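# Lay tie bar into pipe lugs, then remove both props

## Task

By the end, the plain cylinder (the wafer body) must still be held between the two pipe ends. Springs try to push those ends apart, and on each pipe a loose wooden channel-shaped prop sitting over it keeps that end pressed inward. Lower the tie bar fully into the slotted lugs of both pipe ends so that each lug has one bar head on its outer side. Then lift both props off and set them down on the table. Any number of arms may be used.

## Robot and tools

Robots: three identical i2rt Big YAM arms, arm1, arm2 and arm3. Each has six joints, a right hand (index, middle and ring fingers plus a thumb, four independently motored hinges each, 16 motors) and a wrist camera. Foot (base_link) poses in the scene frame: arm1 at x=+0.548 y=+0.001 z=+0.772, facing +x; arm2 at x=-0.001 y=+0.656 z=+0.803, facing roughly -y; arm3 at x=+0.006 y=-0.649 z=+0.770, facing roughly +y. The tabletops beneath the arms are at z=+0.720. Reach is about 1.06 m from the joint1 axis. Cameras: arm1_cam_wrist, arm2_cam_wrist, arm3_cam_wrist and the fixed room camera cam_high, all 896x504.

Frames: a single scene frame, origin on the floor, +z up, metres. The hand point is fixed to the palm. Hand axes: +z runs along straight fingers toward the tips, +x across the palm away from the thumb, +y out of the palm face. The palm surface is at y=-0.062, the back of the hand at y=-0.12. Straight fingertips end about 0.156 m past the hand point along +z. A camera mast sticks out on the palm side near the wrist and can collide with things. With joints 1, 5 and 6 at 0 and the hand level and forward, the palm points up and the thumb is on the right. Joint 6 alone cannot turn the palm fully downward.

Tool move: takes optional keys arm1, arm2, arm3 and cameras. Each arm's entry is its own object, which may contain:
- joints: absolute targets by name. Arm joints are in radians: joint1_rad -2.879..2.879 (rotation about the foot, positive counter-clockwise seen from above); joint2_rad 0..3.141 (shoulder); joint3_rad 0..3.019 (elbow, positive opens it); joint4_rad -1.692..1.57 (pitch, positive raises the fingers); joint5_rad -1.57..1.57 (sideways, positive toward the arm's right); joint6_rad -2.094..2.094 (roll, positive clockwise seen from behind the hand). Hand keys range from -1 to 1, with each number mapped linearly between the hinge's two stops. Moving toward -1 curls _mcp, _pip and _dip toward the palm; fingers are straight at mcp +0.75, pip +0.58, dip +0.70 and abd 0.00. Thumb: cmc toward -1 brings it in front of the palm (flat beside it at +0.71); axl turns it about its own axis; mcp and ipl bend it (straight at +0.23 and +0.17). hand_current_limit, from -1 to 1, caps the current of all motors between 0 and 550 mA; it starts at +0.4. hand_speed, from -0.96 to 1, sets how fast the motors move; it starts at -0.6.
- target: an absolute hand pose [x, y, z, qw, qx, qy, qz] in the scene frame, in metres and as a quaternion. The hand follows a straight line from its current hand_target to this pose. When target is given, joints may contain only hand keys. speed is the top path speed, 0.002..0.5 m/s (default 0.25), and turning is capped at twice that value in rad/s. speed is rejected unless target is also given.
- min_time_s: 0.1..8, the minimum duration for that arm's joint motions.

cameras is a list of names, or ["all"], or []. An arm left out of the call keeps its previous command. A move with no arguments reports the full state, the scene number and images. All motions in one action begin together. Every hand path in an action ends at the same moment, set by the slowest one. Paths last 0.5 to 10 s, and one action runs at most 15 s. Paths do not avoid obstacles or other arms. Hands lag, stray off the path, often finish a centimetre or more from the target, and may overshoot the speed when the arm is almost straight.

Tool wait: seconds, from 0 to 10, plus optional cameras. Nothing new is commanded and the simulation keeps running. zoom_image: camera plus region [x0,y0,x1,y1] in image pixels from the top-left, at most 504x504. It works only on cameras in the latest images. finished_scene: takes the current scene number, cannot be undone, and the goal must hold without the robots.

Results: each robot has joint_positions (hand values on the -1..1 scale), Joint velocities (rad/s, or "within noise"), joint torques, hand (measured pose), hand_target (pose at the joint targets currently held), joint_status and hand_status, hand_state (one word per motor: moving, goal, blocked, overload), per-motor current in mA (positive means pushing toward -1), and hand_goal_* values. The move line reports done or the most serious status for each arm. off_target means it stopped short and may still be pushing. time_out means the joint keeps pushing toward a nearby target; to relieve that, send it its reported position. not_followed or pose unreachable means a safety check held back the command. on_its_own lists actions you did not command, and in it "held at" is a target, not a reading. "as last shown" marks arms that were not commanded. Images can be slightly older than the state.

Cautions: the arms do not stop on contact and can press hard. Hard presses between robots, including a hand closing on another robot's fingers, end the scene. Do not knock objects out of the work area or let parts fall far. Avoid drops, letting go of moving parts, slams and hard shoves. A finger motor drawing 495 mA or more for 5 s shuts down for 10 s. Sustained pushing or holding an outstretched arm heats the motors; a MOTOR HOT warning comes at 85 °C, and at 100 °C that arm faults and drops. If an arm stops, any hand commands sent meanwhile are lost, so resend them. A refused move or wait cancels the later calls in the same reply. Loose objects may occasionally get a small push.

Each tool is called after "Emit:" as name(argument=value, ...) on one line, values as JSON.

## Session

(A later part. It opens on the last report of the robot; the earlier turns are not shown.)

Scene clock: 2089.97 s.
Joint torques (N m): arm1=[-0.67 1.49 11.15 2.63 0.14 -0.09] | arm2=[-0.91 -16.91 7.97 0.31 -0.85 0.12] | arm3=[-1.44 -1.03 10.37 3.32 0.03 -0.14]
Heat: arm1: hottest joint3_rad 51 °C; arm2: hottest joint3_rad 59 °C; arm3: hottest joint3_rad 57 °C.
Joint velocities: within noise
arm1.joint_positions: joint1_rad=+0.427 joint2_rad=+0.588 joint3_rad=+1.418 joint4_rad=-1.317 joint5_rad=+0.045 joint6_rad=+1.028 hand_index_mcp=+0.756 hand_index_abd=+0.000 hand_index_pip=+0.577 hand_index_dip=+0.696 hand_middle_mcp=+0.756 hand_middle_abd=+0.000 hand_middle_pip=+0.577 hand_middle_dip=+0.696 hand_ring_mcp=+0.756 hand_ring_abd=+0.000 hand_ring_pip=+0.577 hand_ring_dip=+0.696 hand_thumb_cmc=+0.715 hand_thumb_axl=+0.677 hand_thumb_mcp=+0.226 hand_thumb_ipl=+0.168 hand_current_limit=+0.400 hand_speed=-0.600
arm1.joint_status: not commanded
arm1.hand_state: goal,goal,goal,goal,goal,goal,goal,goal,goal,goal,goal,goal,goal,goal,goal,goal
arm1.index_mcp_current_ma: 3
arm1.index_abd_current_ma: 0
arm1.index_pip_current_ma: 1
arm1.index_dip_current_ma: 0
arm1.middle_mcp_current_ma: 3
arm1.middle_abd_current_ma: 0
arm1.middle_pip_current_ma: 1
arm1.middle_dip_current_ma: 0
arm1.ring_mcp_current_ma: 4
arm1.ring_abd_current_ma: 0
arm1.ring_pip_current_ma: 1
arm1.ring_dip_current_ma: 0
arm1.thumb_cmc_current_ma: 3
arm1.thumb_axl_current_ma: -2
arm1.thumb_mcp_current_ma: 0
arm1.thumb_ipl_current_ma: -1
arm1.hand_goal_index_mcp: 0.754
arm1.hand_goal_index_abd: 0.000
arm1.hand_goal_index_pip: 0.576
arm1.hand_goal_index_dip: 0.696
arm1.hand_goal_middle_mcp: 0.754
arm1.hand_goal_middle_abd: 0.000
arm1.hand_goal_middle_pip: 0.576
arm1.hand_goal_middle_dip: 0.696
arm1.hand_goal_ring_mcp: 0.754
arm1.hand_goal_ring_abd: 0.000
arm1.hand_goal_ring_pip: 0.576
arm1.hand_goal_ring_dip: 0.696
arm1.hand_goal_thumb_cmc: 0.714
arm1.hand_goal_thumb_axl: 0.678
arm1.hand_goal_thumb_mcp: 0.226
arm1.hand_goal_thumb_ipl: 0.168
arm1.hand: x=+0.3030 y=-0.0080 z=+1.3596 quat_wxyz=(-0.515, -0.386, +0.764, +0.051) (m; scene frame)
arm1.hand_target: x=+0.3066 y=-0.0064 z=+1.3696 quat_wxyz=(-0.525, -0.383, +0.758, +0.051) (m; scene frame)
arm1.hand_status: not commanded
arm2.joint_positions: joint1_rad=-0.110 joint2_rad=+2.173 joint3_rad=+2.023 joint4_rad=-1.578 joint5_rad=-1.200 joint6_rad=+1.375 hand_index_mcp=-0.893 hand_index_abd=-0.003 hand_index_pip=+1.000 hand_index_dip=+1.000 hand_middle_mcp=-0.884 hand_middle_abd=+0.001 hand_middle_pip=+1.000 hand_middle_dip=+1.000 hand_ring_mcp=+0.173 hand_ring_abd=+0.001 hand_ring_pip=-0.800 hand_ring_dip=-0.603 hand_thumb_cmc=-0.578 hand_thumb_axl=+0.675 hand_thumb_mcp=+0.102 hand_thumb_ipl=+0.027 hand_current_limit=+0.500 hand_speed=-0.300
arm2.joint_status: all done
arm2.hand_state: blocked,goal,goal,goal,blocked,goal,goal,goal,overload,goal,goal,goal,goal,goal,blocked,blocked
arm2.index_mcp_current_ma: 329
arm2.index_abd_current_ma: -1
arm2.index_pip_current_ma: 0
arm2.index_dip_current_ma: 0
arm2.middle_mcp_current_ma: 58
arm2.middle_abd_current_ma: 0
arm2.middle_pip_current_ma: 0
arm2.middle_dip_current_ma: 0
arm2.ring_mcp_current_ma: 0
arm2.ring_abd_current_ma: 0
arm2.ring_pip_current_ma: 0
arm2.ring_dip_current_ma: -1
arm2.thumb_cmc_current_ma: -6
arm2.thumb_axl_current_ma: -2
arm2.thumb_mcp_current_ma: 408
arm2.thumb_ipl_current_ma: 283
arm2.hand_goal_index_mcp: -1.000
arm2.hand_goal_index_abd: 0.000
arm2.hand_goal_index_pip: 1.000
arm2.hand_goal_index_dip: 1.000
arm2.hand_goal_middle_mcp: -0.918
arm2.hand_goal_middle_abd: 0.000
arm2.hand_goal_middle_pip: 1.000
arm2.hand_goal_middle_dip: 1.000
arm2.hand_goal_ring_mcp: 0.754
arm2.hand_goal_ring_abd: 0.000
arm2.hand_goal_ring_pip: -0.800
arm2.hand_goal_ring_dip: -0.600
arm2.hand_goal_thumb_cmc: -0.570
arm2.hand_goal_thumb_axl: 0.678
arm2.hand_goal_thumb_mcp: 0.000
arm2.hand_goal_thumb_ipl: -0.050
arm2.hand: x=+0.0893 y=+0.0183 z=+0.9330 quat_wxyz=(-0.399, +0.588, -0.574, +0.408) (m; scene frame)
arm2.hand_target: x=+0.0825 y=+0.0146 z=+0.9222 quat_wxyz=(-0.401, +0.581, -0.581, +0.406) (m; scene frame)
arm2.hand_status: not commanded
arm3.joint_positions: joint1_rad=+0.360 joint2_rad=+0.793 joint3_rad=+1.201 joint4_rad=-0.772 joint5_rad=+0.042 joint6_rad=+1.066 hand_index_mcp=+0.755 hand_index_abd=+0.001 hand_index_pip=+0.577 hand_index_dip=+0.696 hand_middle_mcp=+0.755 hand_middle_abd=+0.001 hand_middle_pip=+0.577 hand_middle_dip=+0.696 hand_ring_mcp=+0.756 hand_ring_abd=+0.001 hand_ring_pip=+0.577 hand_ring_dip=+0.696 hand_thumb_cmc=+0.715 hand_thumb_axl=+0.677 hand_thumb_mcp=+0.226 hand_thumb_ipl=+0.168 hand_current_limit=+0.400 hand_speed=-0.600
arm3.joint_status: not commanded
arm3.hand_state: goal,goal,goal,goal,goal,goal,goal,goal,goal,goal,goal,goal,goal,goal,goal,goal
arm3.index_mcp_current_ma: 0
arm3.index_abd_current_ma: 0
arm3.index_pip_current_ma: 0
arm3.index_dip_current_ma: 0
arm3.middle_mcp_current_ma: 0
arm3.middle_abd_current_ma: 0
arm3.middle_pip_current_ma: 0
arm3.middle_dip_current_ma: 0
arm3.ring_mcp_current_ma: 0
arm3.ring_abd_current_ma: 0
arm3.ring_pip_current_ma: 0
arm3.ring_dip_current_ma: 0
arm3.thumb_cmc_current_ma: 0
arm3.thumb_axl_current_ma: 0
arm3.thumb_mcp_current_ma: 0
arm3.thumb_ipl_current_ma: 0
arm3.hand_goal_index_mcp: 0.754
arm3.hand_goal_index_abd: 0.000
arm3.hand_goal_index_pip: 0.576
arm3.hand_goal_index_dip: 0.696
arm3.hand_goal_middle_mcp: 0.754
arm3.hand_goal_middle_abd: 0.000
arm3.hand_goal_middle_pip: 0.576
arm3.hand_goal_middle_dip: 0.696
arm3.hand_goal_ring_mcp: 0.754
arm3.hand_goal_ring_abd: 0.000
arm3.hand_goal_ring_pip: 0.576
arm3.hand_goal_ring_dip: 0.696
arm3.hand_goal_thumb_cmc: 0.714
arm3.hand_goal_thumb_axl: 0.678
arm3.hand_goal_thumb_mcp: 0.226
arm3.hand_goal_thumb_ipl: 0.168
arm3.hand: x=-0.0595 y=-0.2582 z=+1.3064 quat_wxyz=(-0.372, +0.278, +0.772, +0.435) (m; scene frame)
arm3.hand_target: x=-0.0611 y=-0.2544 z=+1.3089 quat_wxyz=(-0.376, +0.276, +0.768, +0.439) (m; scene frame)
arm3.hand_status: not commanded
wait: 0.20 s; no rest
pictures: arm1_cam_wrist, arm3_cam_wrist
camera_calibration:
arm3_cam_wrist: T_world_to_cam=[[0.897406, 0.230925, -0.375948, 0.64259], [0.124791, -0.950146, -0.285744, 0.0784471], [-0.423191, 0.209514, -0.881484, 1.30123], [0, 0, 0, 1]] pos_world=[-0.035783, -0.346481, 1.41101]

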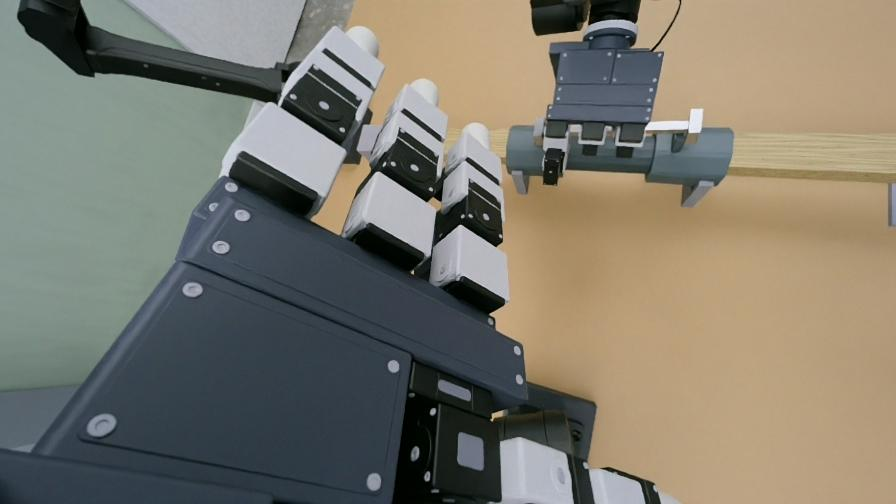

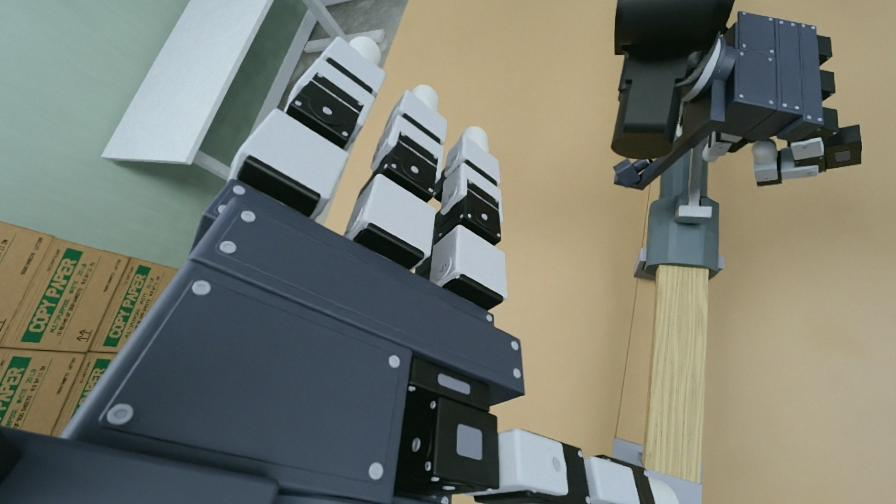

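Emit:
move(arm2={"joints": {"joint1_rad": -0.096, "joint2_rad": 2.12, "hand_middle_mcp": -0.93}, "min_time_s": 1.0})

Emit:
move(arm2={"joints": {"joint2_rad": 2.195}, "min_time_s": 1.0})

Emit:
wait(seconds=0.2, cameras=["arm1_cam_wrist", "arm3_cam_wrist"])

Emit:
zoom_image(camera="arm1_cam_wrist", region=[640, 80, 740, 180])

Emit:
zoom_image(camera="arm3_cam_wrist", region=[640, 130, 760, 250])

Scene clock: 2111.23 s.
Joint torques (N m): arm1=[-0.38 1.32 10.86 2.92 0.08 -0.07] | arm2=[1.08 -21.01 8.14 0.32 -0.85 0.12] | arm3=[-1.44 -1.03 10.33 3.3 0.02 -0.13]
Heat: arm1: hottest joint3_rad 51 °C; arm2: hottest joint3_rad 60 °C; arm3: hottest joint3_rad 57 °C.
move: arm2 off_target
Joint velocities: within noise
arm1, arm3: as last shown
arm2.joint_positions: joint1_rad=-0.107 joint2_rad=+2.159 joint3_rad=+2.023 joint4_rad=-1.578 joint5_rad=-1.200 joint6_rad=+1.375 hand_index_mcp=-0.893 hand_index_abd=-0.002 hand_index_pip=+1.000 hand_index_dip=+1.000 hand_middle_mcp=-0.884 hand_middle_abd=+0.001 hand_middle_pip=+1.000 hand_middle_dip=+1.000 hand_ring_mcp=+0.173 hand_ring_abd=+0.001 hand_ring_pip=-0.800 hand_ring_dip=-0.603 hand_thumb_cmc=-0.577 hand_thumb_axl=+0.675 hand_thumb_mcp=+0.102 hand_thumb_ipl=+0.027 hand_current_limit=+0.500 hand_speed=-0.300
arm2.joint_status: hand_middle_mcp off_target (ended at -0.884, target -0.930); the others done
arm2.hand_state: blocked,goal,goal,goal,blocked,goal,goal,goal,overload,goal,goal,goal,goal,goal,blocked,blocked
arm2.index_mcp_current_ma: 329
arm2.index_abd_current_ma: 0
arm2.index_pip_current_ma: 0
arm2.index_dip_current_ma: 0
arm2.middle_mcp_current_ma: 92
arm2.middle_abd_current_ma: 0
arm2.middle_pip_current_ma: 0
arm2.middle_dip_current_ma: 0
arm2.ring_mcp_current_ma: 0
arm2.ring_abd_current_ma: 0
arm2.ring_pip_current_ma: 0
arm2.ring_dip_current_ma: -1
arm2.thumb_cmc_current_ma: -6
arm2.thumb_axl_current_ma: -2
arm2.thumb_mcp_current_ma: 408
arm2.thumb_ipl_current_ma: 283
arm2.hand_goal_index_mcp: -1.000
arm2.hand_goal_index_abd: 0.000
arm2.hand_goal_index_pip: 1.000
arm2.hand_goal_index_dip: 1.000
arm2.hand_goal_middle_mcp: -0.930
arm2.hand_goal_middle_abd: 0.000
arm2.hand_goal_middle_pip: 1.000
arm2.hand_goal_middle_dip: 1.000
arm2.hand_goal_ring_mcp: 0.754
arm2.hand_goal_ring_abd: 0.000
arm2.hand_goal_ring_pip: -0.800
arm2.hand_goal_ring_dip: -0.600
arm2.hand_goal_thumb_cmc: -0.570
arm2.hand_goal_thumb_axl: 0.678
arm2.hand_goal_thumb_mcp: 0.000
arm2.hand_goal_thumb_ipl: -0.050
arm2.hand: x=+0.0917 y=+0.0187 z=+0.9421 quat_wxyz=(-0.395, +0.592, -0.570, +0.411) (m; scene frame)
arm2.hand_target: x=+0.0982 y=+0.0178 z=+0.9683 quat_wxyz=(-0.382, +0.604, -0.559, +0.421) (m; scene frame)
arm2.hand_status: not commanded
pictures: none

Scene clock: 2112.53 s.
Joint torques (N m): arm1=[-0.32 1.79 11.22 2.65 0.08 -0.11] | arm2=[0.91 -16.97 7.98 0.27 -0.83 0.11] | arm3=[-1.49 -1.03 10.37 3.3 0.03 -0.13]
Heat: arm1: hottest joint3_rad 51 °C; arm2: hottest joint3_rad 60 °C; arm3: hottest joint3_rad 57 °C.
move: arm2 done
Joint velocities: within noise
arm1, arm3: as last shown
arm2.joint_positions: joint1_rad=-0.107 joint2_rad=+2.175 joint3_rad=+2.023 joint4_rad=-1.577 joint5_rad=-1.201 joint6_rad=+1.376 hand_index_mcp=-0.893 hand_index_abd=-0.002 hand_index_pip=+1.000 hand_index_dip=+1.000 hand_middle_mcp=-0.885 hand_middle_abd=+0.001 hand_middle_pip=+1.000 hand_middle_dip=+1.000 hand_ring_mcp=+0.172 hand_ring_abd=+0.001 hand_ring_pip=-0.800 hand_ring_dip=-0.603 hand_thumb_cmc=-0.577 hand_thumb_axl=+0.675 hand_thumb_mcp=+0.102 hand_thumb_ipl=+0.027 hand_current_limit=+0.500 hand_speed=-0.300
arm2.joint_status: all done
arm2.hand_state: blocked,goal,goal,goal,blocked,goal,goal,goal,overload,goal,goal,goal,goal,goal,blocked,blocked
arm2.index_mcp_current_ma: 329
arm2.index_abd_current_ma: -1
arm2.index_pip_current_ma: 0
arm2.index_dip_current_ma: 0
arm2.middle_mcp_current_ma: 88
arm2.middle_abd_current_ma: 0
arm2.middle_pip_current_ma: 0
arm2.middle_dip_current_ma: 0
arm2.ring_mcp_current_ma: 0
arm2.ring_abd_current_ma: 0
arm2.ring_pip_current_ma: 0
arm2.ring_dip_current_ma: -1
arm2.thumb_cmc_current_ma: -6
arm2.thumb_axl_current_ma: -2
arm2.thumb_mcp_current_ma: 408
arm2.thumb_ipl_current_ma: 282
arm2.hand_goal_index_mcp: -1.000
arm2.hand_goal_index_abd: 0.000
arm2.hand_goal_index_pip: 1.000
arm2.hand_goal_index_dip: 1.000
arm2.hand_goal_middle_mcp: -0.930
arm2.hand_goal_middle_abd: 0.000
arm2.hand_goal_middle_pip: 1.000
arm2.hand_goal_middle_dip: 1.000
arm2.hand_goal_ring_mcp: 0.754
arm2.hand_goal_ring_abd: 0.000
arm2.hand_goal_ring_pip: -0.800
arm2.hand_goal_ring_dip: -0.600
arm2.hand_goal_thumb_cmc: -0.570
arm2.hand_goal_thumb_axl: 0.678
arm2.hand_goal_thumb_mcp: 0.000
arm2.hand_goal_thumb_ipl: -0.050
arm2.hand: x=+0.0918 y=+0.0187 z=+0.9324 quat_wxyz=(-0.400, +0.589, -0.573, +0.407) (m; scene frame)
arm2.hand_target: x=+0.0986 y=+0.0170 z=+0.9224 quat_wxyz=(-0.406, +0.588, -0.573, +0.401) (m; scene frame)
arm2.hand_status: not commanded
pictures: none

Scene clock: 2112.73 s.
Joint torques (N m): arm1=[-0.85 0.85 10.97 2.99 0.05 -0.11] | arm2=[1.03 -16.91 7.95 0.29 -0.83 0.11] | arm3=[-1.32 -0.97 10.36 3.28 0.03 -0.13]
Heat: arm1: hottest joint3_rad 51 °C; arm2: hottest joint3_rad 60 °C; arm3: hottest joint3_rad 57 °C.
Joint velocities: within noise
arm1.joint_positions: joint1_rad=+0.427 joint2_rad=+0.588 joint3_rad=+1.418 joint4_rad=-1.317 joint5_rad=+0.045 joint6_rad=+1.028 hand_index_mcp=+0.756 hand_index_abd=+0.000 hand_index_pip=+0.577 hand_index_dip=+0.696 hand_middle_mcp=+0.756 hand_middle_abd=+0.000 hand_middle_pip=+0.577 hand_middle_dip=+0.696 hand_ring_mcp=+0.756 hand_ring_abd=+0.000 hand_ring_pip=+0.577 hand_ring_dip=+0.696 hand_thumb_cmc=+0.715 hand_thumb_axl=+0.677 hand_thumb_mcp=+0.226 hand_thumb_ipl=+0.168 hand_current_limit=+0.400 hand_speed=-0.600
arm1.joint_status: not commanded
arm1.hand_state: goal,goal,goal,goal,goal,goal,goal,goal,goal,goal,goal,goal,goal,goal,goal,goal
arm1.index_mcp_current_ma: 3
arm1.index_abd_current_ma: 0
arm1.index_pip_current_ma: 1
arm1.index_dip_current_ma: 0
arm1.middle_mcp_current_ma: 3
arm1.middle_abd_current_ma: 0
arm1.middle_pip_current_ma: 1
arm1.middle_dip_current_ma: 0
arm1.ring_mcp_current_ma: 4
arm1.ring_abd_current_ma: 0
arm1.ring_pip_current_ma: 1
arm1.ring_dip_current_ma: 0
arm1.thumb_cmc_current_ma: 3
arm1.thumb_axl_current_ma: -2
arm1.thumb_mcp_current_ma: 0
arm1.thumb_ipl_current_ma: -1
arm1.hand_goal_index_mcp: 0.754
arm1.hand_goal_index_abd: 0.000
arm1.hand_goal_index_pip: 0.576
arm1.hand_goal_index_dip: 0.696
arm1.hand_goal_middle_mcp: 0.754
arm1.hand_goal_middle_abd: 0.000
arm1.hand_goal_middle_pip: 0.576
arm1.hand_goal_middle_dip: 0.696
arm1.hand_goal_ring_mcp: 0.754
arm1.hand_goal_ring_abd: 0.000
arm1.hand_goal_ring_pip: 0.576
arm1.hand_goal_ring_dip: 0.696
arm1.hand_goal_thumb_cmc: 0.714
arm1.hand_goal_thumb_axl: 0.678
arm1.hand_goal_thumb_mcp: 0.226
arm1.hand_goal_thumb_ipl: 0.168
arm1.hand: x=+0.3030 y=-0.0080 z=+1.3596 quat_wxyz=(-0.515, -0.386, +0.764, +0.051) (m; scene frame)
arm1.hand_target: x=+0.3066 y=-0.0064 z=+1.3696 quat_wxyz=(-0.525, -0.383, +0.758, +0.051) (m; scene frame)
arm1.hand_status: not commanded
arm2.joint_positions: joint1_rad=-0.107 joint2_rad=+2.175 joint3_rad=+2.023 joint4_rad=-1.577 joint5_rad=-1.201 joint6_rad=+1.376 hand_index_mcp=-0.893 hand_index_abd=-0.002 hand_index_pip=+1.000 hand_index_dip=+1.000 hand_middle_mcp=-0.885 hand_middle_abd=+0.001 hand_middle_pip=+1.000 hand_middle_dip=+1.000 hand_ring_mcp=+0.172 hand_ring_abd=+0.001 hand_ring_pip=-0.800 hand_ring_dip=-0.603 hand_thumb_cmc=-0.577 hand_thumb_axl=+0.675 hand_thumb_mcp=+0.102 hand_thumb_ipl=+0.027 hand_current_limit=+0.500 hand_speed=-0.300
arm2.joint_status: all done
arm2.hand_state: blocked,goal,goal,goal,blocked,goal,goal,goal,overload,goal,goal,goal,goal,goal,blocked,blocked
arm2.index_mcp_current_ma: 329
arm2.index_abd_current_ma: -1
arm2.index_pip_current_ma: 0
arm2.index_dip_current_ma: 0
arm2.middle_mcp_current_ma: 88
arm2.middle_abd_current_ma: 0
arm2.middle_pip_current_ma: 0
arm2.middle_dip_current_ma: 0
arm2.ring_mcp_current_ma: 0
arm2.ring_abd_current_ma: 0
arm2.ring_pip_current_ma: 0
arm2.ring_dip_current_ma: -1
arm2.thumb_cmc_current_ma: -6
arm2.thumb_axl_current_ma: -2
arm2.thumb_mcp_current_ma: 408
arm2.thumb_ipl_current_ma: 282
arm2.hand_goal_index_mcp: -1.000
arm2.hand_goal_index_abd: 0.000
arm2.hand_goal_index_pip: 1.000
arm2.hand_goal_index_dip: 1.000
arm2.hand_goal_middle_mcp: -0.930
arm2.hand_goal_middle_abd: 0.000
arm2.hand_goal_middle_pip: 1.000
arm2.hand_goal_middle_dip: 1.000
arm2.hand_goal_ring_mcp: 0.754
arm2.hand_goal_ring_abd: 0.000
arm2.hand_goal_ring_pip: -0.800
arm2.hand_goal_ring_dip: -0.600
arm2.hand_goal_thumb_cmc: -0.570
arm2.hand_goal_thumb_axl: 0.678
arm2.hand_goal_thumb_mcp: 0.000
arm2.hand_goal_thumb_ipl: -0.050
arm2.hand: x=+0.0918 y=+0.0187 z=+0.9324 quat_wxyz=(-0.400, +0.589, -0.573, +0.407) (m; scene frame)
arm2.hand_target: x=+0.0986 y=+0.0170 z=+0.9224 quat_wxyz=(-0.406, +0.588, -0.573, +0.401) (m; scene frame)
arm2.hand_status: not commanded
arm3.joint_positions: joint1_rad=+0.360 joint2_rad=+0.793 joint3_rad=+1.201 joint4_rad=-0.772 joint5_rad=+0.042 joint6_rad=+1.066 hand_index_mcp=+0.755 hand_index_abd=+0.001 hand_index_pip=+0.577 hand_index_dip=+0.696 hand_middle_mcp=+0.755 hand_middle_abd=+0.001 hand_middle_pip=+0.577 hand_middle_dip=+0.696 hand_ring_mcp=+0.756 hand_ring_abd=+0.001 hand_ring_pip=+0.577 hand_ring_dip=+0.696 hand_thumb_cmc=+0.715 hand_thumb_axl=+0.677 hand_thumb_mcp=+0.226 hand_thumb_ipl=+0.168 hand_current_limit=+0.400 hand_speed=-0.600
arm3.joint_status: not commanded
arm3.hand_state: goal,goal,goal,goal,goal,goal,goal,goal,goal,goal,goal,goal,goal,goal,goal,goal
arm3.index_mcp_current_ma: 0
arm3.index_abd_current_ma: 0
arm3.index_pip_current_ma: 0
arm3.index_dip_current_ma: 0
arm3.middle_mcp_current_ma: 0
arm3.middle_abd_current_ma: 0
arm3.middle_pip_current_ma: 0
arm3.middle_dip_current_ma: 0
arm3.ring_mcp_current_ma: 0
arm3.ring_abd_current_ma: 0
arm3.ring_pip_current_ma: 0
arm3.ring_dip_current_ma: 0
arm3.thumb_cmc_current_ma: 0
arm3.thumb_axl_current_ma: 0
arm3.thumb_mcp_current_ma: 0
arm3.thumb_ipl_current_ma: 0
arm3.hand_goal_index_mcp: 0.754
arm3.hand_goal_index_abd: 0.000
arm3.hand_goal_index_pip: 0.576
arm3.hand_goal_index_dip: 0.696
arm3.hand_goal_middle_mcp: 0.754
arm3.hand_goal_middle_abd: 0.000
arm3.hand_goal_middle_pip: 0.576
arm3.hand_goal_middle_dip: 0.696
arm3.hand_goal_ring_mcp: 0.754
arm3.hand_goal_ring_abd: 0.000
arm3.hand_goal_ring_pip: 0.576
arm3.hand_goal_ring_dip: 0.696
arm3.hand_goal_thumb_cmc: 0.714
arm3.hand_goal_thumb_axl: 0.678
arm3.hand_goal_thumb_mcp: 0.226
arm3.hand_goal_thumb_ipl: 0.168
arm3.hand: x=-0.0595 y=-0.2582 z=+1.3064 quat_wxyz=(-0.372, +0.278, +0.772, +0.435) (m; scene frame)
arm3.hand_target: x=-0.0611 y=-0.2544 z=+1.3089 quat_wxyz=(-0.376, +0.276, +0.768, +0.439) (m; scene frame)
arm3.hand_status: not commanded
wait: 0.20 s; no rest
pictures: arm1_cam_wrist, arm3_cam_wrist
camera_calibration:
arm3_cam_wrist: T_world_to_cam=[[0.897406, 0.230925, -0.375948, 0.64259], [0.124791, -0.950146, -0.285744, 0.0784471], [-0.423191, 0.209514, -0.881484, 1.30123], [0, 0, 0, 1]] pos_world=[-0.035783, -0.346481, 1.41101]

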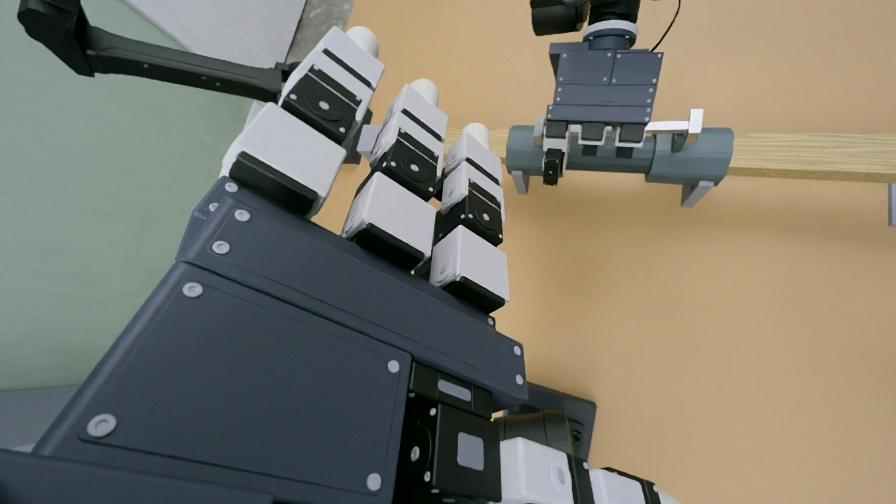

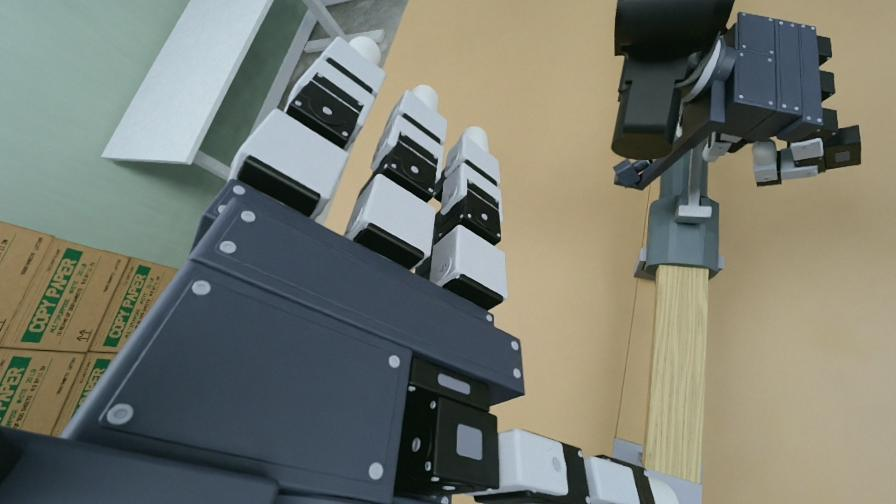

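Scaled by 5.040 from the camera's 896x504 image, which has a finer 1280x720 frame.

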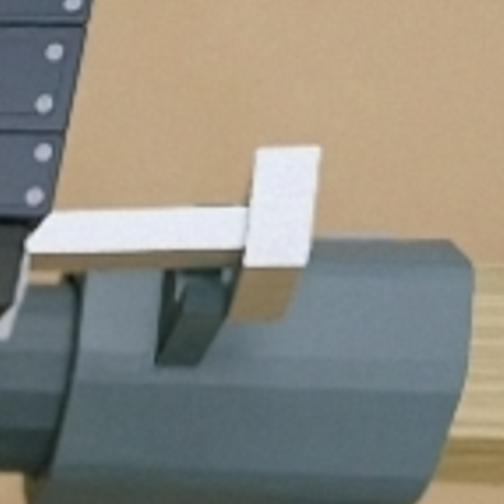

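Scaled by 4.200 from the camera's 896x504 image, which has a finer 1280x720 frame.

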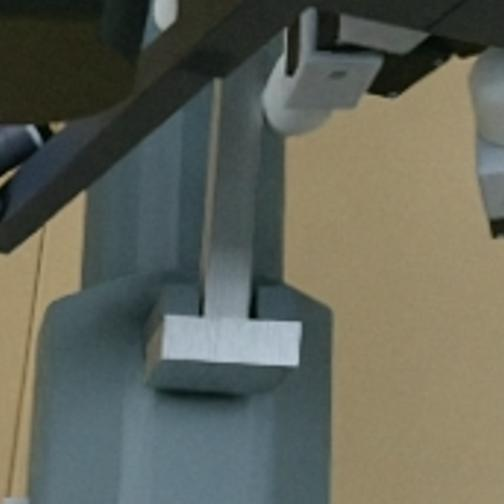

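Emit:
move(arm2={"joints": {"joint1_rad": -0.091, "joint2_rad": 2.12}, "min_time_s": 1.0})

Emit:
move(arm2={"joints": {"joint2_rad": 2.20}, "min_time_s": 1.0})

Emit:
move(cameras=["arm1_cam_wrist", "arm3_cam_wrist"], arm1={"joints": {"hand_speed": -0.6}})

Emit:
zoom_image(camera="arm1_cam_wrist", region=[640, 80, 740, 180])

Emit:
zoom_image(camera="arm3_cam_wrist", region=[640, 130, 760, 250])

Scene clock: 2126.57 s.
Joint torques (N m): arm1=[0.03 1.03 11.1 2.73 0.09 -0.11] | arm2=[1.03 -21.36 7.99 0.27 -0.86 0.11] | arm3=[-1.32 -0.91 10.37 3.29 0.03 -0.13]
Heat: arm1: hottest joint3_rad 51 °C; arm2: hottest joint3_rad 61 °C; arm3: hottest joint3_rad 57 °C.
move: arm2 done
Joint velocities: within noise
arm1, arm3: as last shown
arm2.joint_positions: joint1_rad=-0.103 joint2_rad=+2.159 joint3_rad=+2.023 joint4_rad=-1.577 joint5_rad=-1.200 joint6_rad=+1.376 hand_index_mcp=-0.893 hand_index_abd=-0.002 hand_index_pip=+1.000 hand_index_dip=+1.000 hand_middle_mcp=-0.885 hand_middle_abd=+0.001 hand_middle_pip=+1.000 hand_middle_dip=+1.000 hand_ring_mcp=+0.172 hand_ring_abd=+0.001 hand_ring_pip=-0.800 hand_ring_dip=-0.603 hand_thumb_cmc=-0.577 hand_thumb_axl=+0.675 hand_thumb_mcp=+0.102 hand_thumb_ipl=+0.027 hand_current_limit=+0.500 hand_speed=-0.300
arm2.joint_status: all done
arm2.hand_state: blocked,goal,goal,goal,blocked,goal,goal,goal,overload,goal,goal,goal,goal,goal,blocked,blocked
arm2.index_mcp_current_ma: 329
arm2.index_abd_current_ma: -1
arm2.index_pip_current_ma: 0
arm2.index_dip_current_ma: 0
arm2.middle_mcp_current_ma: 88
arm2.middle_abd_current_ma: 0
arm2.middle_pip_current_ma: 0
arm2.middle_dip_current_ma: 0
arm2.ring_mcp_current_ma: 0
arm2.ring_abd_current_ma: 0
arm2.ring_pip_current_ma: 0
arm2.ring_dip_current_ma: -1
arm2.thumb_cmc_current_ma: -5
arm2.thumb_axl_current_ma: -2
arm2.thumb_mcp_current_ma: 408
arm2.thumb_ipl_current_ma: 282
arm2.hand_goal_index_mcp: -1.000
arm2.hand_goal_index_abd: 0.000
arm2.hand_goal_index_pip: 1.000
arm2.hand_goal_index_dip: 1.000
arm2.hand_goal_middle_mcp: -0.930
arm2.hand_goal_middle_abd: 0.000
arm2.hand_goal_middle_pip: 1.000
arm2.hand_goal_middle_dip: 1.000
arm2.hand_goal_ring_mcp: 0.754
arm2.hand_goal_ring_abd: 0.000
arm2.hand_goal_ring_pip: -0.800
arm2.hand_goal_ring_dip: -0.600
arm2.hand_goal_thumb_cmc: -0.570
arm2.hand_goal_thumb_axl: 0.678
arm2.hand_goal_thumb_mcp: 0.000
arm2.hand_goal_thumb_ipl: -0.050
arm2.hand: x=+0.0941 y=+0.0189 z=+0.9418 quat_wxyz=(-0.396, +0.593, -0.569, +0.410) (m; scene frame)
arm2.hand_target: x=+0.1012 y=+0.0183 z=+0.9682 quat_wxyz=(-0.383, +0.605, -0.557, +0.420) (m; scene frame)
arm2.hand_status: not commanded
pictures: none

Scene clock: 2127.87 s.
Joint torques (N m): arm1=[0.32 1.79 11.25 2.63 0.13 -0.07] | arm2=[1.14 -16.67 7.99 0.24 -0.85 0.11] | arm3=[-1.44 -0.97 10.35 3.3 0.02 -0.13]
Heat: arm1: hottest joint3_rad 51 °C; arm2: hottest joint3_rad 61 °C; arm3: hottest joint3_rad 57 °C.
move: arm2 done
Joint velocities: within noise
arm1, arm3: as last shown
arm2.joint_positions: joint1_rad=-0.103 joint2_rad=+2.176 joint3_rad=+2.023 joint4_rad=-1.577 joint5_rad=-1.201 joint6_rad=+1.376 hand_index_mcp=-0.893 hand_index_abd=-0.002 hand_index_pip=+1.000 hand_index_dip=+1.000 hand_middle_mcp=-0.887 hand_middle_abd=+0.001 hand_middle_pip=+1.000 hand_middle_dip=+1.000 hand_ring_mcp=+0.172 hand_ring_abd=+0.001 hand_ring_pip=-0.800 hand_ring_dip=-0.603 hand_thumb_cmc=-0.577 hand_thumb_axl=+0.675 hand_thumb_mcp=+0.102 hand_thumb_ipl=+0.027 hand_current_limit=+0.500 hand_speed=-0.300
arm2.joint_status: all done
arm2.hand_state: blocked,goal,goal,goal,blocked,goal,goal,goal,overload,goal,goal,goal,goal,goal,blocked,blocked
arm2.index_mcp_current_ma: 329
arm2.index_abd_current_ma: -1
arm2.index_pip_current_ma: 0
arm2.index_dip_current_ma: 0
arm2.middle_mcp_current_ma: 84
arm2.middle_abd_current_ma: 0
arm2.middle_pip_current_ma: 0
arm2.middle_dip_current_ma: 0
arm2.ring_mcp_current_ma: 0
arm2.ring_abd_current_ma: 0
arm2.ring_pip_current_ma: 0
arm2.ring_dip_current_ma: -1
arm2.thumb_cmc_current_ma: -5
arm2.thumb_axl_current_ma: -2
arm2.thumb_mcp_current_ma: 408
arm2.thumb_ipl_current_ma: 282
arm2.hand_goal_index_mcp: -1.000
arm2.hand_goal_index_abd: 0.000
arm2.hand_goal_index_pip: 1.000
arm2.hand_goal_index_dip: 1.000
arm2.hand_goal_middle_mcp: -0.930
arm2.hand_goal_middle_abd: 0.000
arm2.hand_goal_middle_pip: 1.000
arm2.hand_goal_middle_dip: 1.000
arm2.hand_goal_ring_mcp: 0.754
arm2.hand_goal_ring_abd: 0.000
arm2.hand_goal_ring_pip: -0.800
arm2.hand_goal_ring_dip: -0.600
arm2.hand_goal_thumb_cmc: -0.570
arm2.hand_goal_thumb_axl: 0.678
arm2.hand_goal_thumb_mcp: 0.000
arm2.hand_goal_thumb_ipl: -0.050
arm2.hand: x=+0.0942 y=+0.0189 z=+0.9315 quat_wxyz=(-0.401, +0.589, -0.572, +0.405) (m; scene frame)
arm2.hand_target: x=+0.1016 y=+0.0176 z=+0.9193 quat_wxyz=(-0.408, +0.588, -0.573, +0.399) (m; scene frame)
arm2.hand_status: not commanded
pictures: none

Scene clock: 2128.17 s.
Joint torques (N m): arm1=[-0.32 1.2 11.02 2.82 0.05 -0.07] | arm2=[1.14 -16.56 7.97 0.21 -0.84 0.11] | arm3=[-1.44 -0.91 10.36 3.29 0.03 -0.13]
Heat: arm1: hottest joint3_rad 51 °C; arm2: hottest joint3_rad 61 °C; arm3: hottest joint3_rad 57 °C.
move: arm1 done
Joint velocities: within noise
arm1.joint_positions: joint1_rad=+0.427 joint2_rad=+0.588 joint3_rad=+1.418 joint4_rad=-1.317 joint5_rad=+0.045 joint6_rad=+1.028 hand_index_mcp=+0.756 hand_index_abd=+0.000 hand_index_pip=+0.577 hand_index_dip=+0.696 hand_middle_mcp=+0.756 hand_middle_abd=+0.000 hand_middle_pip=+0.577 hand_middle_dip=+0.696 hand_ring_mcp=+0.756 hand_ring_abd=+0.000 hand_ring_pip=+0.577 hand_ring_dip=+0.696 hand_thumb_cmc=+0.715 hand_thumb_axl=+0.677 hand_thumb_mcp=+0.226 hand_thumb_ipl=+0.168 hand_current_limit=+0.400 hand_speed=-0.600
arm1.joint_status: all done
arm1.hand_state: goal,goal,goal,goal,goal,goal,goal,goal,goal,goal,goal,goal,goal,goal,goal,goal
arm1.index_mcp_current_ma: 3
arm1.index_abd_current_ma: 0
arm1.index_pip_current_ma: 1
arm1.index_dip_current_ma: 0
arm1.middle_mcp_current_ma: 3
arm1.middle_abd_current_ma: 0
arm1.middle_pip_current_ma: 1
arm1.middle_dip_current_ma: 0
arm1.ring_mcp_current_ma: 4
arm1.ring_abd_current_ma: 0
arm1.ring_pip_current_ma: 1
arm1.ring_dip_current_ma: 0
arm1.thumb_cmc_current_ma: 3
arm1.thumb_axl_current_ma: -2
arm1.thumb_mcp_current_ma: 0
arm1.thumb_ipl_current_ma: -1
arm1.hand_goal_index_mcp: 0.754
arm1.hand_goal_index_abd: 0.000
arm1.hand_goal_index_pip: 0.576
arm1.hand_goal_index_dip: 0.696
arm1.hand_goal_middle_mcp: 0.754
arm1.hand_goal_middle_abd: 0.000
arm1.hand_goal_middle_pip: 0.576
arm1.hand_goal_middle_dip: 0.696
arm1.hand_goal_ring_mcp: 0.754
arm1.hand_goal_ring_abd: 0.000
arm1.hand_goal_ring_pip: 0.576
arm1.hand_goal_ring_dip: 0.696
arm1.hand_goal_thumb_cmc: 0.714
arm1.hand_goal_thumb_axl: 0.678
arm1.hand_goal_thumb_mcp: 0.226
arm1.hand_goal_thumb_ipl: 0.168
arm1.hand: x=+0.3030 y=-0.0080 z=+1.3596 quat_wxyz=(-0.515, -0.386, +0.764, +0.051) (m; scene frame)
arm1.hand_target: x=+0.3066 y=-0.0064 z=+1.3696 quat_wxyz=(-0.525, -0.383, +0.758, +0.051) (m; scene frame)
arm1.hand_status: not commanded
arm2, arm3: as last shown
pictures: arm1_cam_wrist, arm3_cam_wrist
camera_calibration:
arm3_cam_wrist: T_world_to_cam=[[0.897406, 0.230925, -0.375948, 0.64259], [0.124791, -0.950146, -0.285744, 0.0784471], [-0.423191, 0.209514, -0.881484, 1.30123], [0, 0, 0, 1]] pos_world=[-0.035783, -0.346481, 1.41101]

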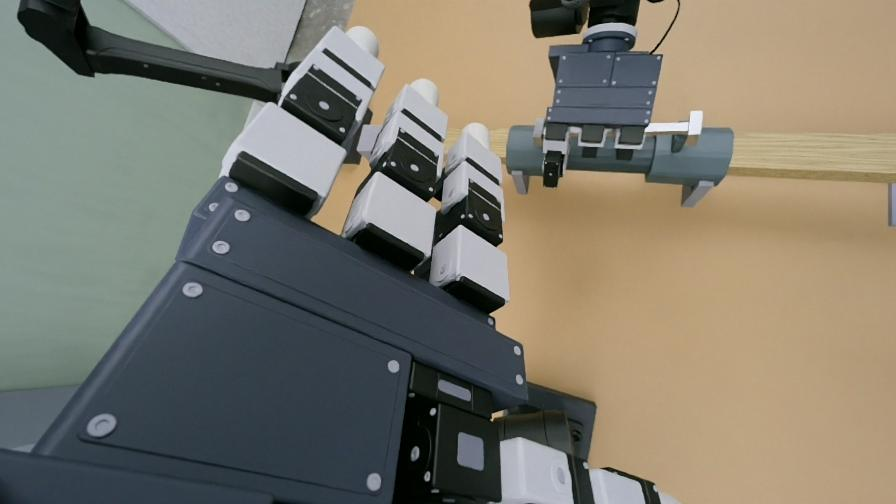

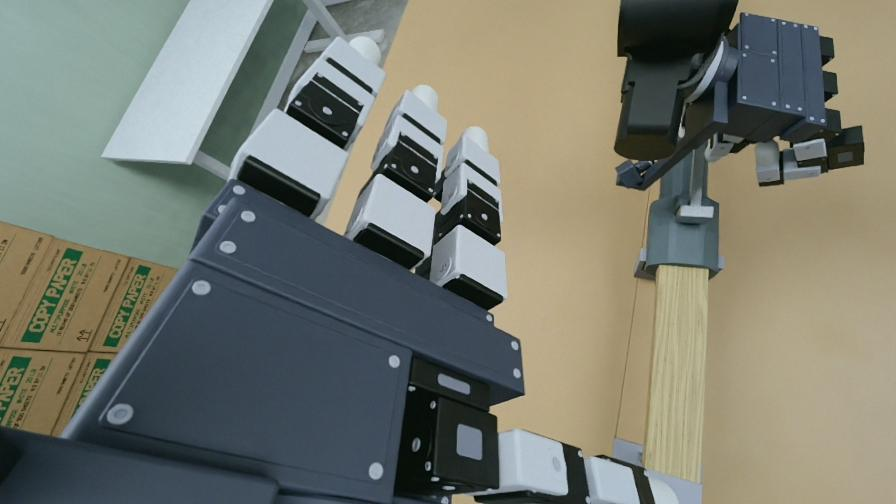

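Scaled by 5.040 from the camera's 896x504 image, which has a finer 1280x720 frame.

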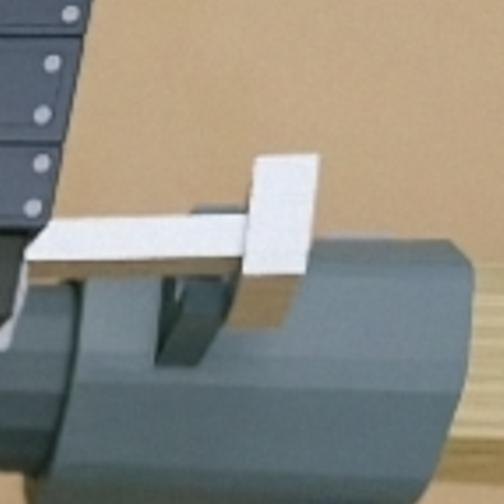

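Scaled by 4.200 from the camera's 896x504 image, which has a finer 1280x720 frame.

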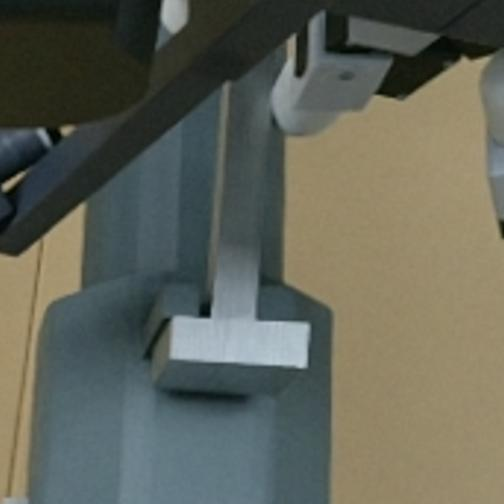

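Emit:
move(arm2={"joints": {"joint1_rad": -0.1145, "joint2_rad": 2.11, "joint3_rad": 2.014, "joint4_rad": -1.563}, "min_time_s": 1.0})

Emit:
move(arm2={"joints": {"joint2_rad": 2.19}, "min_time_s": 1.0})

Emit:
move(cameras=["arm1_cam_wrist", "arm3_cam_wrist"], arm1={"joints": {"hand_speed": -0.6}})

Emit:
zoom_image(camera="arm1_cam_wrist", region=[640, 80, 740, 180])

Emit:
zoom_image(camera="arm3_cam_wrist", region=[640, 130, 760, 250])

Scene clock: 2158.47 s.
Joint torques (N m): arm1=[-0.15 1.55 11 2.63 0.1 -0.16] | arm2=[-0.85 -20.89 7.88 0.1 -0.88 0.11] | arm3=[-1.55 -0.85 10.36 3.29 0.03 -0.12]
Heat: arm1: hottest joint3_rad 51 °C; arm2: hottest joint3_rad 61 °C; arm3: hottest joint3_rad 57 °C.
move: arm2 done
Joint velocities: within noise
arm1, arm3: as last shown
arm2.joint_positions: joint1_rad=-0.104 joint2_rad=+2.148 joint3_rad=+2.008 joint4_rad=-1.566 joint5_rad=-1.199 joint6_rad=+1.374 hand_index_mcp=-0.893 hand_index_abd=-0.004 hand_index_pip=+1.000 hand_index_dip=+1.000 hand_middle_mcp=-0.887 hand_middle_abd=+0.002 hand_middle_pip=+1.000 hand_middle_dip=+1.000 hand_ring_mcp=+0.172 hand_ring_abd=+0.001 hand_ring_pip=-0.800 hand_ring_dip=-0.603 hand_thumb_cmc=-0.578 hand_thumb_axl=+0.675 hand_thumb_mcp=+0.102 hand_thumb_ipl=+0.027 hand_current_limit=+0.500 hand_speed=-0.300
arm2.joint_status: all done
arm2.hand_state: blocked,goal,goal,goal,blocked,goal,goal,goal,overload,goal,goal,goal,goal,goal,blocked,blocked
arm2.index_mcp_current_ma: 329
arm2.index_abd_current_ma: -2
arm2.index_pip_current_ma: 0
arm2.index_dip_current_ma: 0
arm2.middle_mcp_current_ma: 84
arm2.middle_abd_current_ma: 1
arm2.middle_pip_current_ma: 0
arm2.middle_dip_current_ma: 0
arm2.ring_mcp_current_ma: 0
arm2.ring_abd_current_ma: 0
arm2.ring_pip_current_ma: 0
arm2.ring_dip_current_ma: -1
arm2.thumb_cmc_current_ma: -7
arm2.thumb_axl_current_ma: -2
arm2.thumb_mcp_current_ma: 408
arm2.thumb_ipl_current_ma: 282
arm2.hand_goal_index_mcp: -1.000
arm2.hand_goal_index_abd: 0.000
arm2.hand_goal_index_pip: 1.000
arm2.hand_goal_index_dip: 1.000
arm2.hand_goal_middle_mcp: -0.930
arm2.hand_goal_middle_abd: 0.000
arm2.hand_goal_middle_pip: 1.000
arm2.hand_goal_middle_dip: 1.000
arm2.hand_goal_ring_mcp: 0.754
arm2.hand_goal_ring_abd: 0.000
arm2.hand_goal_ring_pip: -0.800
arm2.hand_goal_ring_dip: -0.600
arm2.hand_goal_thumb_cmc: -0.570
arm2.hand_goal_thumb_axl: 0.678
arm2.hand_goal_thumb_mcp: 0.000
arm2.hand_goal_thumb_ipl: -0.050
arm2.hand: x=+0.0931 y=+0.0204 z=+0.9434 quat_wxyz=(-0.393, +0.595, -0.567, +0.412) (m; scene frame)
arm2.hand_target: x=+0.0863 y=+0.0189 z=+0.9684 quat_wxyz=(-0.378, +0.598, -0.564, +0.425) (m; scene frame)
arm2.hand_status: not commanded
pictures: none

Scene clock: 2159.73 s.
Joint torques (N m): arm1=[-0.03 0.73 10.97 2.76 0.08 -0.07] | arm2=[-0.85 -16.85 7.86 0.09 -0.83 0.13] | arm3=[-1.44 -0.97 10.3 3.3 0.03 -0.13]
Heat: arm1: hottest joint3_rad 51 °C; arm2: hottest joint3_rad 61 °C; arm3: hottest joint3_rad 57 °C.
move: arm2 done
Joint velocities: within noise
arm1, arm3: as last shown
arm2.joint_positions: joint1_rad=-0.104 joint2_rad=+2.168 joint3_rad=+2.008 joint4_rad=-1.566 joint5_rad=-1.201 joint6_rad=+1.374 hand_index_mcp=-0.893 hand_index_abd=-0.007 hand_index_pip=+1.000 hand_index_dip=+1.000 hand_middle_mcp=-0.887 hand_middle_abd=+0.001 hand_middle_pip=+1.000 hand_middle_dip=+1.000 hand_ring_mcp=+0.172 hand_ring_abd=+0.001 hand_ring_pip=-0.800 hand_ring_dip=-0.603 hand_thumb_cmc=-0.580 hand_thumb_axl=+0.675 hand_thumb_mcp=+0.102 hand_thumb_ipl=+0.027 hand_current_limit=+0.500 hand_speed=-0.300
arm2.joint_status: all done
arm2.hand_state: blocked,goal,goal,goal,blocked,goal,goal,goal,overload,goal,goal,goal,goal,goal,blocked,blocked
arm2.index_mcp_current_ma: 328
arm2.index_abd_current_ma: -4
arm2.index_pip_current_ma: 0
arm2.index_dip_current_ma: 0
arm2.middle_mcp_current_ma: 84
arm2.middle_abd_current_ma: 0
arm2.middle_pip_current_ma: 0
arm2.middle_dip_current_ma: 0
arm2.ring_mcp_current_ma: 0
arm2.ring_abd_current_ma: 0
arm2.ring_pip_current_ma: 0
arm2.ring_dip_current_ma: -1
arm2.thumb_cmc_current_ma: -9
arm2.thumb_axl_current_ma: -2
arm2.thumb_mcp_current_ma: 408
arm2.thumb_ipl_current_ma: 282
arm2.hand_goal_index_mcp: -1.000
arm2.hand_goal_index_abd: 0.000
arm2.hand_goal_index_pip: 1.000
arm2.hand_goal_index_dip: 1.000
arm2.hand_goal_middle_mcp: -0.930
arm2.hand_goal_middle_abd: 0.000
arm2.hand_goal_middle_pip: 1.000
arm2.hand_goal_middle_dip: 1.000
arm2.hand_goal_ring_mcp: 0.754
arm2.hand_goal_ring_abd: 0.000
arm2.hand_goal_ring_pip: -0.800
arm2.hand_goal_ring_dip: -0.600
arm2.hand_goal_thumb_cmc: -0.570
arm2.hand_goal_thumb_axl: 0.678
arm2.hand_goal_thumb_mcp: 0.000
arm2.hand_goal_thumb_ipl: -0.050
arm2.hand: x=+0.0934 y=+0.0203 z=+0.9310 quat_wxyz=(-0.399, +0.590, -0.571, +0.407) (m; scene frame)
arm2.hand_target: x=+0.0867 y=+0.0182 z=+0.9195 quat_wxyz=(-0.403, +0.582, -0.580, +0.403) (m; scene frame)
arm2.hand_status: not commanded
pictures: none

Scene clock: 2160.03 s.
Joint torques (N m): arm1=[-0.62 1.9 11.07 2.7 0.09 -0.12] | arm2=[-0.91 -16.73 7.84 0.13 -0.82 0.12] | arm3=[-1.44 -0.91 10.35 3.32 0.03 -0.13]
Heat: arm1: hottest joint3_rad 51 °C; arm2: hottest joint3_rad 61 °C; arm3: hottest joint3_rad 57 °C.
move: arm1 done
Joint velocities: within noise
arm1.joint_positions: joint1_rad=+0.427 joint2_rad=+0.588 joint3_rad=+1.418 joint4_rad=-1.317 joint5_rad=+0.045 joint6_rad=+1.028 hand_index_mcp=+0.756 hand_index_abd=+0.000 hand_index_pip=+0.577 hand_index_dip=+0.696 hand_middle_mcp=+0.756 hand_middle_abd=+0.000 hand_middle_pip=+0.577 hand_middle_dip=+0.696 hand_ring_mcp=+0.756 hand_ring_abd=+0.000 hand_ring_pip=+0.577 hand_ring_dip=+0.696 hand_thumb_cmc=+0.715 hand_thumb_axl=+0.677 hand_thumb_mcp=+0.226 hand_thumb_ipl=+0.168 hand_current_limit=+0.400 hand_speed=-0.600
arm1.joint_status: all done
arm1.hand_state: goal,goal,goal,goal,goal,goal,goal,goal,goal,goal,goal,goal,goal,goal,goal,goal
arm1.index_mcp_current_ma: 3
arm1.index_abd_current_ma: 0
arm1.index_pip_current_ma: 1
arm1.index_dip_current_ma: 0
arm1.middle_mcp_current_ma: 3
arm1.middle_abd_current_ma: 0
arm1.middle_pip_current_ma: 1
arm1.middle_dip_current_ma: 0
arm1.ring_mcp_current_ma: 4
arm1.ring_abd_current_ma: 0
arm1.ring_pip_current_ma: 1
arm1.ring_dip_current_ma: 0
arm1.thumb_cmc_current_ma: 3
arm1.thumb_axl_current_ma: -2
arm1.thumb_mcp_current_ma: 0
arm1.thumb_ipl_current_ma: -1
arm1.hand_goal_index_mcp: 0.754
arm1.hand_goal_index_abd: 0.000
arm1.hand_goal_index_pip: 0.576
arm1.hand_goal_index_dip: 0.696
arm1.hand_goal_middle_mcp: 0.754
arm1.hand_goal_middle_abd: 0.000
arm1.hand_goal_middle_pip: 0.576
arm1.hand_goal_middle_dip: 0.696
arm1.hand_goal_ring_mcp: 0.754
arm1.hand_goal_ring_abd: 0.000
arm1.hand_goal_ring_pip: 0.576
arm1.hand_goal_ring_dip: 0.696
arm1.hand_goal_thumb_cmc: 0.714
arm1.hand_goal_thumb_axl: 0.678
arm1.hand_goal_thumb_mcp: 0.226
arm1.hand_goal_thumb_ipl: 0.168
arm1.hand: x=+0.3030 y=-0.0080 z=+1.3596 quat_wxyz=(-0.515, -0.386, +0.764, +0.051) (m; scene frame)
arm1.hand_target: x=+0.3066 y=-0.0064 z=+1.3696 quat_wxyz=(-0.525, -0.383, +0.758, +0.051) (m; scene frame)
arm1.hand_status: not commanded
arm2, arm3: as last shown
pictures: arm1_cam_wrist, arm3_cam_wrist
camera_calibration:
arm3_cam_wrist: T_world_to_cam=[[0.897406, 0.230925, -0.375948, 0.64259], [0.124791, -0.950146, -0.285744, 0.0784471], [-0.423191, 0.209514, -0.881484, 1.30123], [0, 0, 0, 1]] pos_world=[-0.035783, -0.346481, 1.41101]

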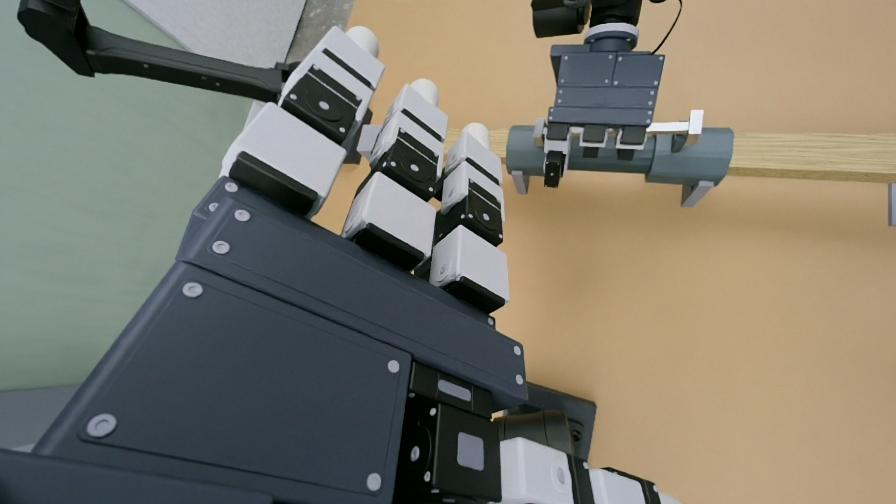

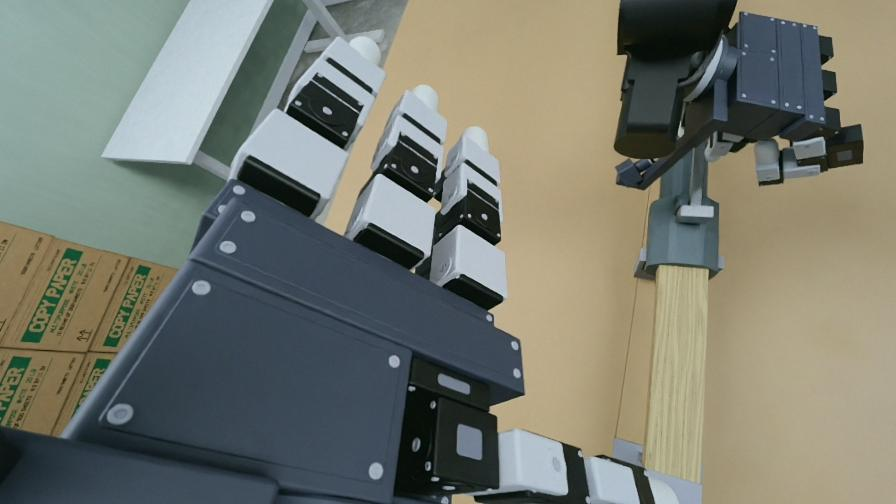

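Scaled by 5.040 from the camera's 896x504 image, which has a finer 1280x720 frame.

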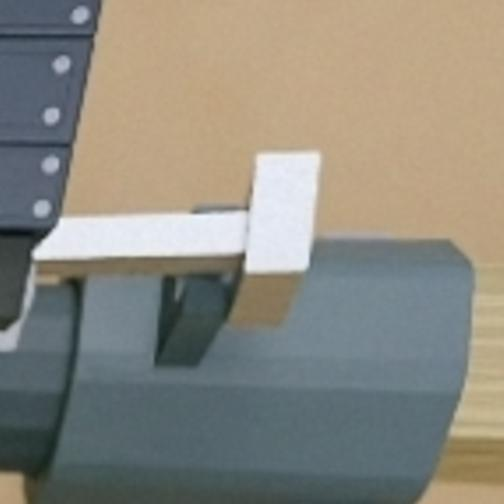

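Scaled by 4.200 from the camera's 896x504 image, which has a finer 1280x720 frame.

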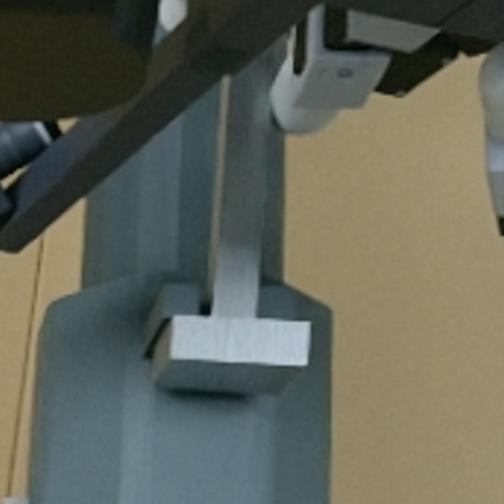

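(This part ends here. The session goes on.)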